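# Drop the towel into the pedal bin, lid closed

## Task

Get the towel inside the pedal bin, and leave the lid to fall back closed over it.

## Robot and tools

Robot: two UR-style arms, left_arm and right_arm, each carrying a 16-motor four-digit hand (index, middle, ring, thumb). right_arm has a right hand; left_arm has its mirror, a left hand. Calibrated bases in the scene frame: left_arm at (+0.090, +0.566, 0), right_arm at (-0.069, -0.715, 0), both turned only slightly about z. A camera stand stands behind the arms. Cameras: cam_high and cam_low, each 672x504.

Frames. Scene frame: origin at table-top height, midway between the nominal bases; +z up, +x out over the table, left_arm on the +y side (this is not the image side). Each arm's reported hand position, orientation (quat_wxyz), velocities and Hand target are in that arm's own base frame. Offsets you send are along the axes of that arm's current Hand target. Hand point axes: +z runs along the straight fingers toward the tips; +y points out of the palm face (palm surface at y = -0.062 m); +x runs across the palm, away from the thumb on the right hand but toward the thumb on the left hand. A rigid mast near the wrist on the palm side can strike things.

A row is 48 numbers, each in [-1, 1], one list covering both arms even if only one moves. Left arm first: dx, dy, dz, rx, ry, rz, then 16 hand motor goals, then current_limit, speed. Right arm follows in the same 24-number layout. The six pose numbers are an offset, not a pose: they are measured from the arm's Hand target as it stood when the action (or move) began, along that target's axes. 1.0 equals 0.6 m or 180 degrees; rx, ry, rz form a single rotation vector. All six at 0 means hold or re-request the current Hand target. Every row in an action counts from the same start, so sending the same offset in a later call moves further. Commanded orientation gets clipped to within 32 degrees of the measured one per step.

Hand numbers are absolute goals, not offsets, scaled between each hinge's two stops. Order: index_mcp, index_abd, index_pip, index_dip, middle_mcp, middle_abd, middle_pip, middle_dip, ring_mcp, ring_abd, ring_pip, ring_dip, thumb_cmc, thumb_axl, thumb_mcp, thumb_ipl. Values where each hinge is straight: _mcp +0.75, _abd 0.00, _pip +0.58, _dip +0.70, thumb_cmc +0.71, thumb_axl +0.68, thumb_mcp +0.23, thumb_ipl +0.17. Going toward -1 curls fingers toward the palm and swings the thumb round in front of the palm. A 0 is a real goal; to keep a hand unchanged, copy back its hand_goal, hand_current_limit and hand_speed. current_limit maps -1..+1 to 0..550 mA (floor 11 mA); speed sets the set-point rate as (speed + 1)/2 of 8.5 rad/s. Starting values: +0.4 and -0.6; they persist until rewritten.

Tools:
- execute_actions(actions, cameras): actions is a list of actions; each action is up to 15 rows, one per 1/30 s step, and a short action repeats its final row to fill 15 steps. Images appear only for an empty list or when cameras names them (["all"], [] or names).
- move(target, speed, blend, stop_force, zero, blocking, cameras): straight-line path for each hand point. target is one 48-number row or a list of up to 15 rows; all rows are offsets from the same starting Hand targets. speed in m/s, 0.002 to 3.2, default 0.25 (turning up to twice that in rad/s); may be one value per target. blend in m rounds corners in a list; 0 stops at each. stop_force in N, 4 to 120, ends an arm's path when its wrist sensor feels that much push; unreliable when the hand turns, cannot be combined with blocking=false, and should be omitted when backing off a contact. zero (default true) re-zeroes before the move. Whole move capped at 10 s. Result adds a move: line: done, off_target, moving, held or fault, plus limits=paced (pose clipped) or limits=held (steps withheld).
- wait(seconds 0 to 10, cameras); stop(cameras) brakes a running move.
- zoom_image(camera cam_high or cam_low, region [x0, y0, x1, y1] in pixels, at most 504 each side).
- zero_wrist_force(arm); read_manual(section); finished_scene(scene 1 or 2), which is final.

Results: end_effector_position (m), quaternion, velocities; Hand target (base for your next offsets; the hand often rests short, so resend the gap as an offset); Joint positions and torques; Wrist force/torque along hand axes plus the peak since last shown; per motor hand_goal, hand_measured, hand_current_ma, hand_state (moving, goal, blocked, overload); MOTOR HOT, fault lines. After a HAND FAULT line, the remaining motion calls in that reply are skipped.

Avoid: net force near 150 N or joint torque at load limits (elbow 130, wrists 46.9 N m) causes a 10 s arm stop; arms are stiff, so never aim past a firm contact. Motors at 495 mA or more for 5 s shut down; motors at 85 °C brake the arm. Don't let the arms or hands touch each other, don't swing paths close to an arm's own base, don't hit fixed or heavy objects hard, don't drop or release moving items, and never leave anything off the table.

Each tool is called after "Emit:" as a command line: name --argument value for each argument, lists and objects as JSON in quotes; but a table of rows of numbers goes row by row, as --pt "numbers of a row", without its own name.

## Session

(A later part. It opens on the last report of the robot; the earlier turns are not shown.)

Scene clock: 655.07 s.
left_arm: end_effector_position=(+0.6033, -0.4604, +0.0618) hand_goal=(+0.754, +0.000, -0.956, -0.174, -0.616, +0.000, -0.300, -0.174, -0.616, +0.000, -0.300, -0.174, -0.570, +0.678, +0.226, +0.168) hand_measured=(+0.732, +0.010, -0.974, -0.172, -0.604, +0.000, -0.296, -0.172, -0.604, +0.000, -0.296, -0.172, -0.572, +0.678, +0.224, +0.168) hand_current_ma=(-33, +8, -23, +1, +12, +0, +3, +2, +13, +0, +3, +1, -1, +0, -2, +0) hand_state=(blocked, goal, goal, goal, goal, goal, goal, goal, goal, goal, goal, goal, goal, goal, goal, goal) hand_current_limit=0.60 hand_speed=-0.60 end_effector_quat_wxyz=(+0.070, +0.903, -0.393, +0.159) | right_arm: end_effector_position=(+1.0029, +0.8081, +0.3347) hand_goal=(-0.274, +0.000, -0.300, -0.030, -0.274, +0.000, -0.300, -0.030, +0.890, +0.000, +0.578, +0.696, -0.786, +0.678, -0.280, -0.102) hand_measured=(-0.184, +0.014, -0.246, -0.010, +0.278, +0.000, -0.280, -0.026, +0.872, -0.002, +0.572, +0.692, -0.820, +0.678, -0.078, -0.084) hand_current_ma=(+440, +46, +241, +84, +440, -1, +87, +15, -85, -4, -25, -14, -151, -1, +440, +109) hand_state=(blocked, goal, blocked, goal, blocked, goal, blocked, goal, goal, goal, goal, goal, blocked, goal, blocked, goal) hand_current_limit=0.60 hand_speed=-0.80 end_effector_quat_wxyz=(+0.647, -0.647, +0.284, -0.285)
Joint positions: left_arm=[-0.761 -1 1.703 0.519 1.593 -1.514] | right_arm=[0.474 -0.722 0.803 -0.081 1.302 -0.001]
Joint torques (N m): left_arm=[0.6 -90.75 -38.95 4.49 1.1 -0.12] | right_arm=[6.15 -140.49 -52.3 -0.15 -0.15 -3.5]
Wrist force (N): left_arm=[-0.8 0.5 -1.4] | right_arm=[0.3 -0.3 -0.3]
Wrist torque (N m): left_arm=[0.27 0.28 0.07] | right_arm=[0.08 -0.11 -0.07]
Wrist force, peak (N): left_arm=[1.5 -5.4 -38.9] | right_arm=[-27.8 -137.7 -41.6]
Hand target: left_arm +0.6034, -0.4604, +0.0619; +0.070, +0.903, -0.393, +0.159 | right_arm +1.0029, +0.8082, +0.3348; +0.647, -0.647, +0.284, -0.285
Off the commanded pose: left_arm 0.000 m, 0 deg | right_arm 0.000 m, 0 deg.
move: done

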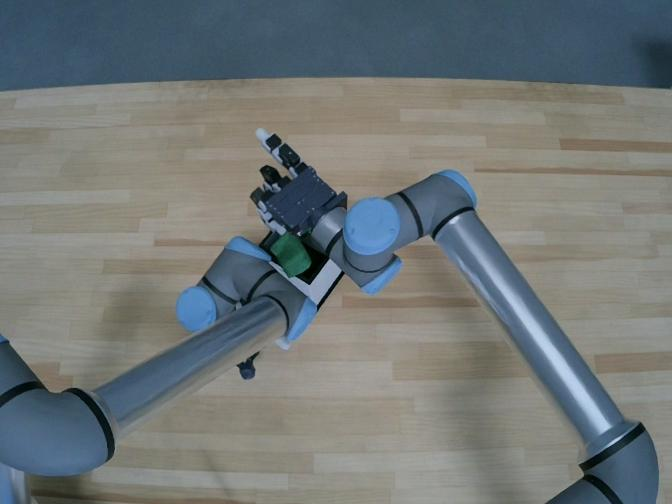

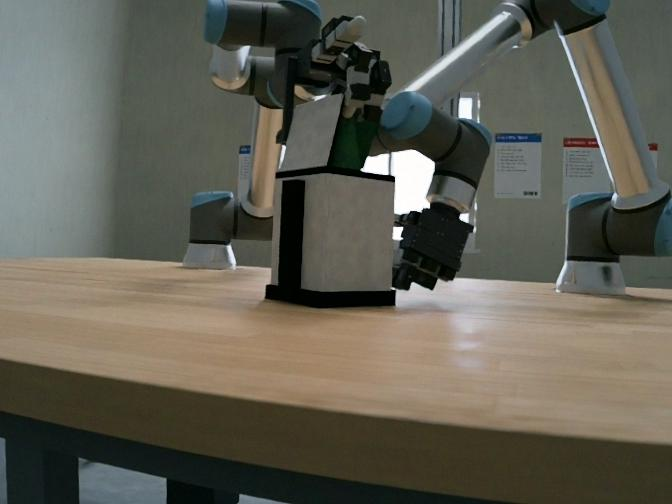

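Emit:
move --pt "0.0233 -0.0035 0.0085 0 0 0 0.753 0 -0.956 -0.174 -0.616 0 -0.3 -0.174 -0.616 0 -0.3 -0.174 -0.571 0.677 0.225 0.168 0.6 -0.6 0.033 -0.01 0.0 0 0 0 -0.274 0 -0.3 -0.03 -0.274 0 -0.3 -0.03 0.89 0 0.577 0.696 -0.786 0.677 -0.281 -0.103 0.6 -0.8" --pt "0.0233 -0.0035 0.0085 0 0 0 0.753 0 -0.956 -0.174 -0.616 0 -0.3 -0.174 -0.616 0 -0.3 -0.174 -0.571 0.677 0.225 0.168 0.6 -0.6 0.033 0.045 0 0 0 0 -0.274 0 -0.3 -0.03 -0.274 0 -0.3 -0.03 0.89 0 0.577 0.696 -0.786 0.677 -0.281 -0.103 0.6 -0.8" --speed 0.06 --blend '[0,0]' --stop_force 15 --cameras '["all"]'

Emit:
zoom_image --camera "cam_low" --region '[250, 50, 480, 320]'

Emit:
zoom_image --camera "cam_high" --region '[240, 180, 380, 320]'

Scene clock: 693.37 s.
left_arm: end_effector_position=(+0.6150, -0.4699, +0.0619) hand_goal=(+0.754, +0.000, -0.956, -0.174, -0.616, +0.000, -0.300, -0.174, -0.616, +0.000, -0.300, -0.174, -0.570, +0.678, +0.226, +0.168) hand_measured=(+0.720, +0.004, -0.994, -0.172, -0.604, +0.000, -0.296, -0.172, -0.604, +0.000, -0.296, -0.172, -0.572, +0.678, +0.224, +0.168) hand_current_ma=(-63, +2, -67, +1, +12, +0, +3, +2, +13, +0, +3, +1, -1, +0, -2, +0) hand_state=(blocked, goal, blocked, goal, goal, goal, goal, goal, goal, goal, goal, goal, goal, goal, goal, goal) hand_current_limit=0.60 hand_speed=-0.60 end_effector_quat_wxyz=(+0.070, +0.903, -0.393, +0.159) | right_arm: end_effector_position=(+1.0163, +0.7935, +0.3078) hand_goal=(-0.274, +0.000, -0.300, -0.030, -0.274, +0.000, -0.300, -0.030, +0.890, +0.000, +0.578, +0.696, -0.786, +0.678, -0.280, -0.102) hand_measured=(-0.184, +0.014, -0.246, -0.010, +0.280, +0.000, -0.282, -0.024, +0.872, -0.002, +0.572, +0.692, -0.820, +0.678, -0.080, -0.082) hand_current_ma=(+440, +49, +241, +84, +440, +3, +72, +26, -83, -4, -25, -14, -155, +0, +440, +119) hand_state=(blocked, goal, blocked, goal, blocked, goal, goal, goal, goal, goal, goal, goal, blocked, goal, blocked, blocked) hand_current_limit=0.60 hand_speed=-0.80 end_effector_quat_wxyz=(+0.647, -0.647, +0.284, -0.285)
Joint positions: left_arm=[-0.759 -0.981 1.669 0.534 1.594 -1.512] | right_arm=[0.455 -0.711 0.83 -0.12 1.283 -0.001]
Joint torques (N m): left_arm=[4.09 -74.16 -37.52 4.54 1.75 2.02] | right_arm=[-8.63 -99.91 -35.58 -4.2 -0.37 2.06]
Wrist force (N): left_arm=[-0.3 0.0 -2.9] | right_arm=[0.8 -0.3 0.0]
Wrist torque (N m): left_arm=[0.37 0.34 -0.13] | right_arm=[0.04 -0.18 -0.01]
Wrist force, peak (N): left_arm=[-2.8 -1.0 -9.3] | right_arm=[-3.0 -14.7 0.1]
Hand target: left_arm +0.6150, -0.4699, +0.0619; +0.070, +0.903, -0.393, +0.159 | right_arm +1.0163, +0.7936, +0.3078; +0.647, -0.647, +0.284, -0.285
Off the commanded pose: left_arm 0.000 m, 0 deg | right_arm 0.000 m, 0 deg.
move: done

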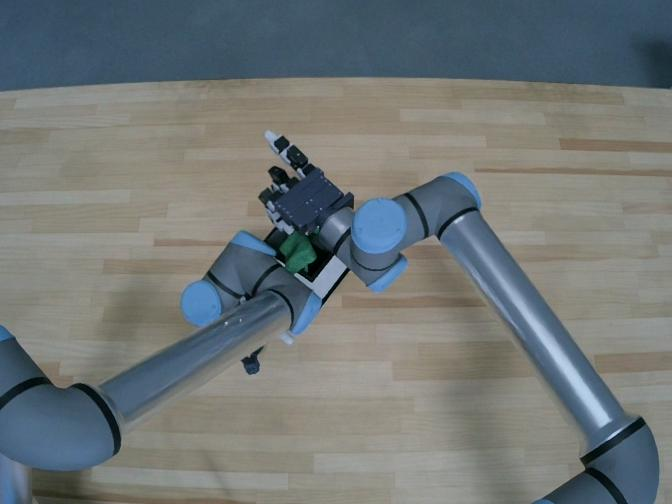

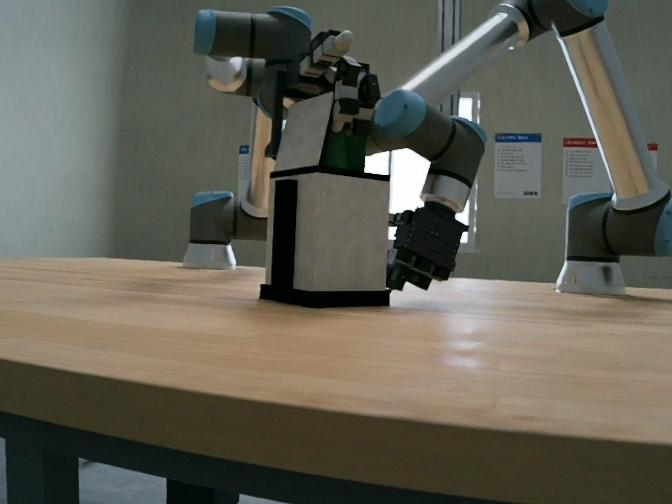

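Scaled by 1.867 from the camera's 672x504 image, which has a finer 960x720 frame.

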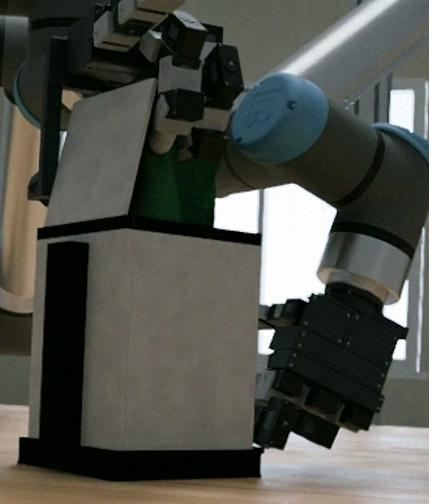

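Scaled by 3.600 from the camera's 672x504 image, which has a finer 960x720 frame.

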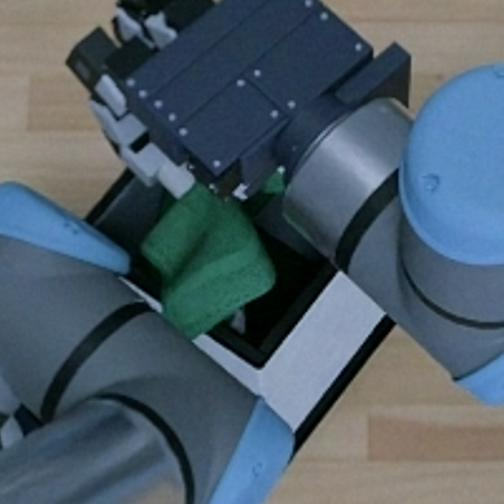

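Emit:
move --target '[0,0,0,0,0,0,0.753,0,-0.956,-0.174,-0.616,0,-0.3,-0.174,-0.616,0,-0.3,-0.174,-0.571,0.677,0.225,0.168,0.6,-0.6,0,0,0,0,0,0,0.342,0,0.285,0.551,0.342,0,0.285,0.551,0.89,0,0.577,0.696,-0.786,0.677,0.1,0.168,0.6,-0.8]' --cameras '["all"]'

Emit:
zoom_image --camera "cam_low" --region '[250, 50, 480, 320]'

Emit:
zoom_image --camera "cam_high" --region '[240, 180, 380, 320]'

Scene clock: 701.07 s.
left_arm: end_effector_position=(+0.6150, -0.4699, +0.0619) hand_goal=(+0.754, +0.000, -0.956, -0.174, -0.616, +0.000, -0.300, -0.174, -0.616, +0.000, -0.300, -0.174, -0.570, +0.678, +0.226, +0.168) hand_measured=(+0.720, +0.004, -0.994, -0.172, -0.604, +0.000, -0.296, -0.172, -0.604, +0.000, -0.296, -0.172, -0.572, +0.678, +0.224, +0.168) hand_current_ma=(-63, +2, -67, +1, +12, +0, +3, +2, +13, +0, +3, +1, -1, +0, -2, +0) hand_state=(blocked, goal, blocked, goal, goal, goal, goal, goal, goal, goal, goal, goal, goal, goal, goal, goal) hand_current_limit=0.60 hand_speed=-0.60 end_effector_quat_wxyz=(+0.070, +0.903, -0.393, +0.159) | right_arm: end_effector_position=(+1.0163, +0.7936, +0.3078) hand_goal=(+0.342, +0.000, +0.286, +0.552, +0.342, +0.000, +0.286, +0.552, +0.890, +0.000, +0.578, +0.696, -0.786, +0.678, +0.100, +0.168) hand_measured=(+0.320, +0.002, +0.280, +0.548, +0.322, +0.000, +0.280, +0.550, +0.872, -0.002, +0.572, +0.692, -0.786, +0.678, +0.098, +0.166) hand_current_ma=(-99, +9, -23, -13, -86, +3, -23, -11, -83, -4, -25, -14, -2, -2, -6, -10) hand_state=(blocked, goal, goal, goal, goal, goal, goal, goal, goal, goal, goal, goal, goal, goal, goal, goal) hand_current_limit=0.60 hand_speed=-0.80 end_effector_quat_wxyz=(+0.647, -0.647, +0.284, -0.285)
Joint positions: left_arm=[-0.759 -0.981 1.669 0.534 1.594 -1.512] | right_arm=[0.455 -0.711 0.83 -0.12 1.284 -0.001]
Joint torques (N m): left_arm=[7.5 -85.83 -23.89 4.64 -0.72 1.49] | right_arm=[14.71 -98.06 -35.05 -3.83 1.18 2.63]
Wrist force (N): left_arm=[-0.4 0.1 -3.6] | right_arm=[0.8 -0.6 -0.3]
Wrist torque (N m): left_arm=[0.41 0.39 -0.15] | right_arm=[-0.01 -0.11 -0.01]
Wrist force, peak (N): left_arm=[-0.4 0.1 -4.8] | right_arm=[0.7 -1.2 -0.5]
Hand target: left_arm +0.6150, -0.4699, +0.0619; +0.070, +0.903, -0.393, +0.159 | right_arm +1.0163, +0.7936, +0.3078; +0.647, -0.647, +0.284, -0.285
Off the commanded pose: left_arm 0.000 m, 0 deg | right_arm 0.000 m, 0 deg.
move: done

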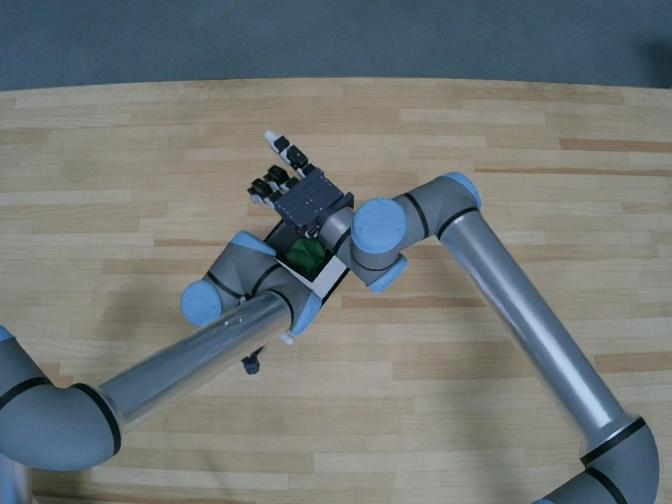

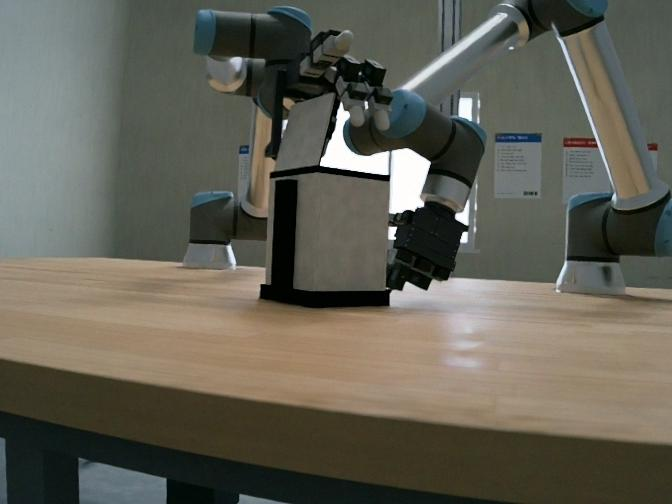

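Scaled by 1.867 from the camera's 672x504 image, which has a finer 960x720 frame.

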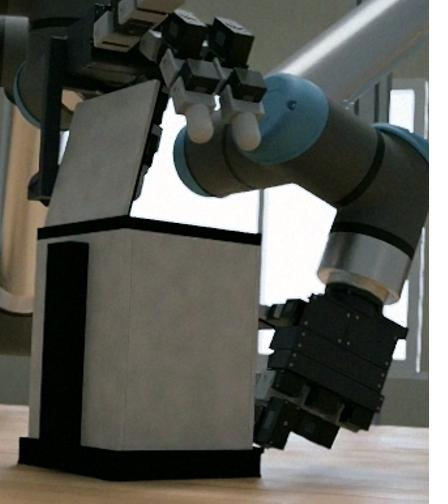

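Scaled by 3.600 from the camera's 672x504 image, which has a finer 960x720 frame.

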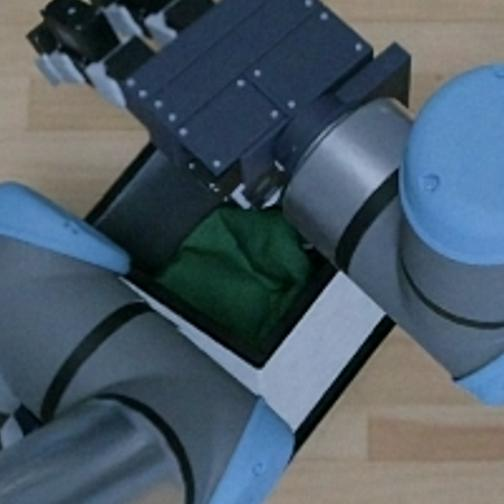

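Emit:
move --pt "0 0 0 0 0 0 0.753 0 -0.956 -0.174 -0.616 0 -0.3 -0.174 -0.616 0 -0.3 -0.174 -0.571 0.677 0.225 0.168 0.6 -0.6 0 -0.2 0 0 0 0 0.342 0 0.285 0.551 0.342 0 0.285 0.551 0.89 0 0.577 0.696 -0.786 0.677 0.1 0.168 0.6 -0.8" --pt "0 0 0 0 0 0 0.753 0 -0.956 -0.174 -0.616 0 -0.3 -0.174 -0.616 0 -0.3 -0.174 -0.571 0.677 0.225 0.168 0.6 -0.6 0 -0.25 -0.5 0 0 0 0.342 0 0.285 0.551 0.342 0 0.285 0.551 0.89 0 0.577 0.696 -0.786 0.677 0.1 0.168 0.6 -0.8" --pt "0.0342 0 -0.094 0 0 0 0.753 0 -0.956 -0.174 -0.616 0 -0.3 -0.174 -0.616 0 -0.3 -0.174 -0.571 0.677 0.225 0.168 0.6 -0.6 0 -0.25 -0.5 0 0 0 0.342 0 0.285 0.551 0.342 0 0.285 0.551 0.89 0 0.577 0.696 -0.786 0.677 0.1 0.168 0.6 -0.8" --speed '[0.2,0.3,0.025]' --blend '[0.03,0,0]' --cameras '["all"]'

Emit:
zoom_image --camera "cam_low" --region '[250, 50, 480, 320]'

Emit:
zoom_image --camera "cam_high" --region '[240, 180, 380, 320]'

Scene clock: 715.33 s.
left_arm: end_effector_position=(+0.6151, -0.4699, +0.1218) hand_goal=(+0.754, +0.000, -0.956, -0.174, -0.616, +0.000, -0.300, -0.174, -0.616, +0.000, -0.300, -0.174, -0.570, +0.678, +0.226, +0.168) hand_measured=(+0.752, +0.002, -0.956, -0.172, -0.604, +0.000, -0.296, -0.172, -0.604, +0.000, -0.296, -0.172, -0.572, +0.678, +0.224, +0.168) hand_current_ma=(-1, +1, +0, +1, +12, +0, +3, +2, +13, +0, +3, +1, -1, +0, -2, +0) hand_state=(goal, goal, goal, goal, goal, goal, goal, goal, goal, goal, goal, goal, goal, goal, goal, goal) hand_current_limit=0.60 hand_speed=-0.60 end_effector_quat_wxyz=(+0.070, +0.903, -0.393, +0.159) | right_arm: end_effector_position=(+0.7951, +0.5908, +0.4578) hand_goal=(+0.342, +0.000, +0.286, +0.552, +0.342, +0.000, +0.286, +0.552, +0.890, +0.000, +0.578, +0.696, -0.786, +0.678, +0.100, +0.168) hand_measured=(+0.322, +0.002, +0.280, +0.548, +0.324, +0.000, +0.280, +0.550, +0.872, -0.002, +0.572, +0.692, -0.786, +0.678, +0.100, +0.166) hand_current_ma=(-89, +9, -22, -13, -84, +3, -20, -10, -83, -4, -25, -14, -1, -2, -3, -9) hand_state=(goal, goal, goal, goal, goal, goal, goal, goal, goal, goal, goal, goal, goal, goal, goal, goal) hand_current_limit=0.60 hand_speed=-0.80 end_effector_quat_wxyz=(+0.647, -0.647, +0.284, -0.285)
Joint positions: left_arm=[-0.759 -1.04 1.639 0.623 1.594 -1.512] | right_arm=[0.34 -1.294 1.483 -0.19 1.168 -0.001]
Joint torques (N m): left_arm=[6.19 -95.41 -43.83 5.58 2.34 2.17] | right_arm=[-20.97 -95.96 -34.87 -4.03 -1.91 3.37]
Wrist force (N): left_arm=[-1.3 0.0 0.5] | right_arm=[0.8 -0.9 0.0]
Wrist torque (N m): left_arm=[0.21 0.26 -0.19] | right_arm=[0.00 -0.13 -0.06]
Wrist force, peak (N): left_arm=[-0.1 -0.5 -5.1] | right_arm=[0.7 -0.9 -2.4]
Hand target: left_arm +0.6151, -0.4699, +0.1219; +0.070, +0.903, -0.393, +0.159 | right_arm +0.7951, +0.5908, +0.4578; +0.647, -0.647, +0.284, -0.285
Off the commanded pose: left_arm 0.000 m, 0 deg | right_arm 0.000 m, 0 deg.
move: done

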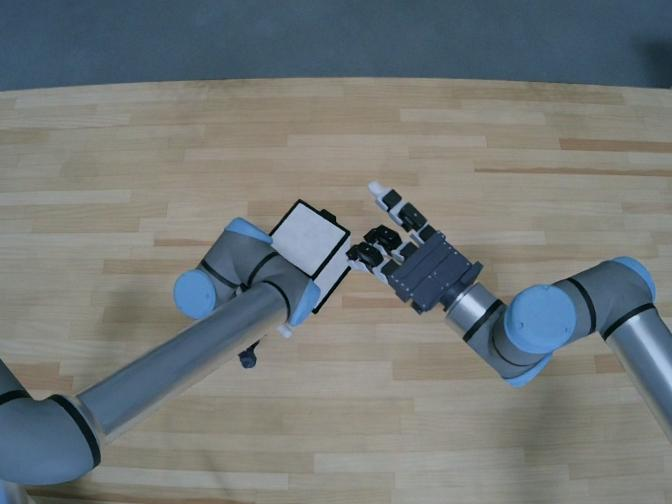

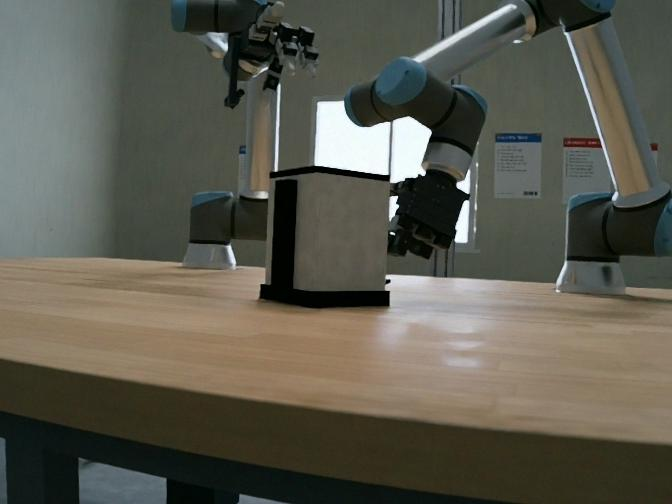

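Scaled by 1.867 from the camera's 672x504 image, which has a finer 960x720 frame.

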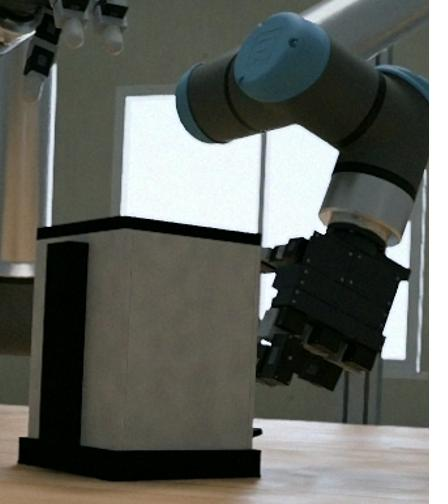

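Scaled by 3.600 from the camera's 672x504 image, which has a finer 960x720 frame.

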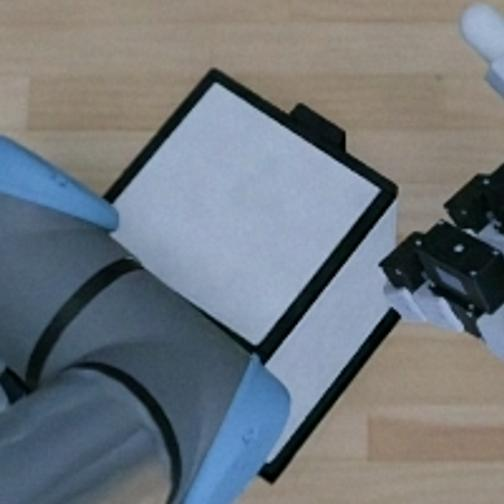

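Emit:
finished_scene --scene 1

The scene is finished: the task was done.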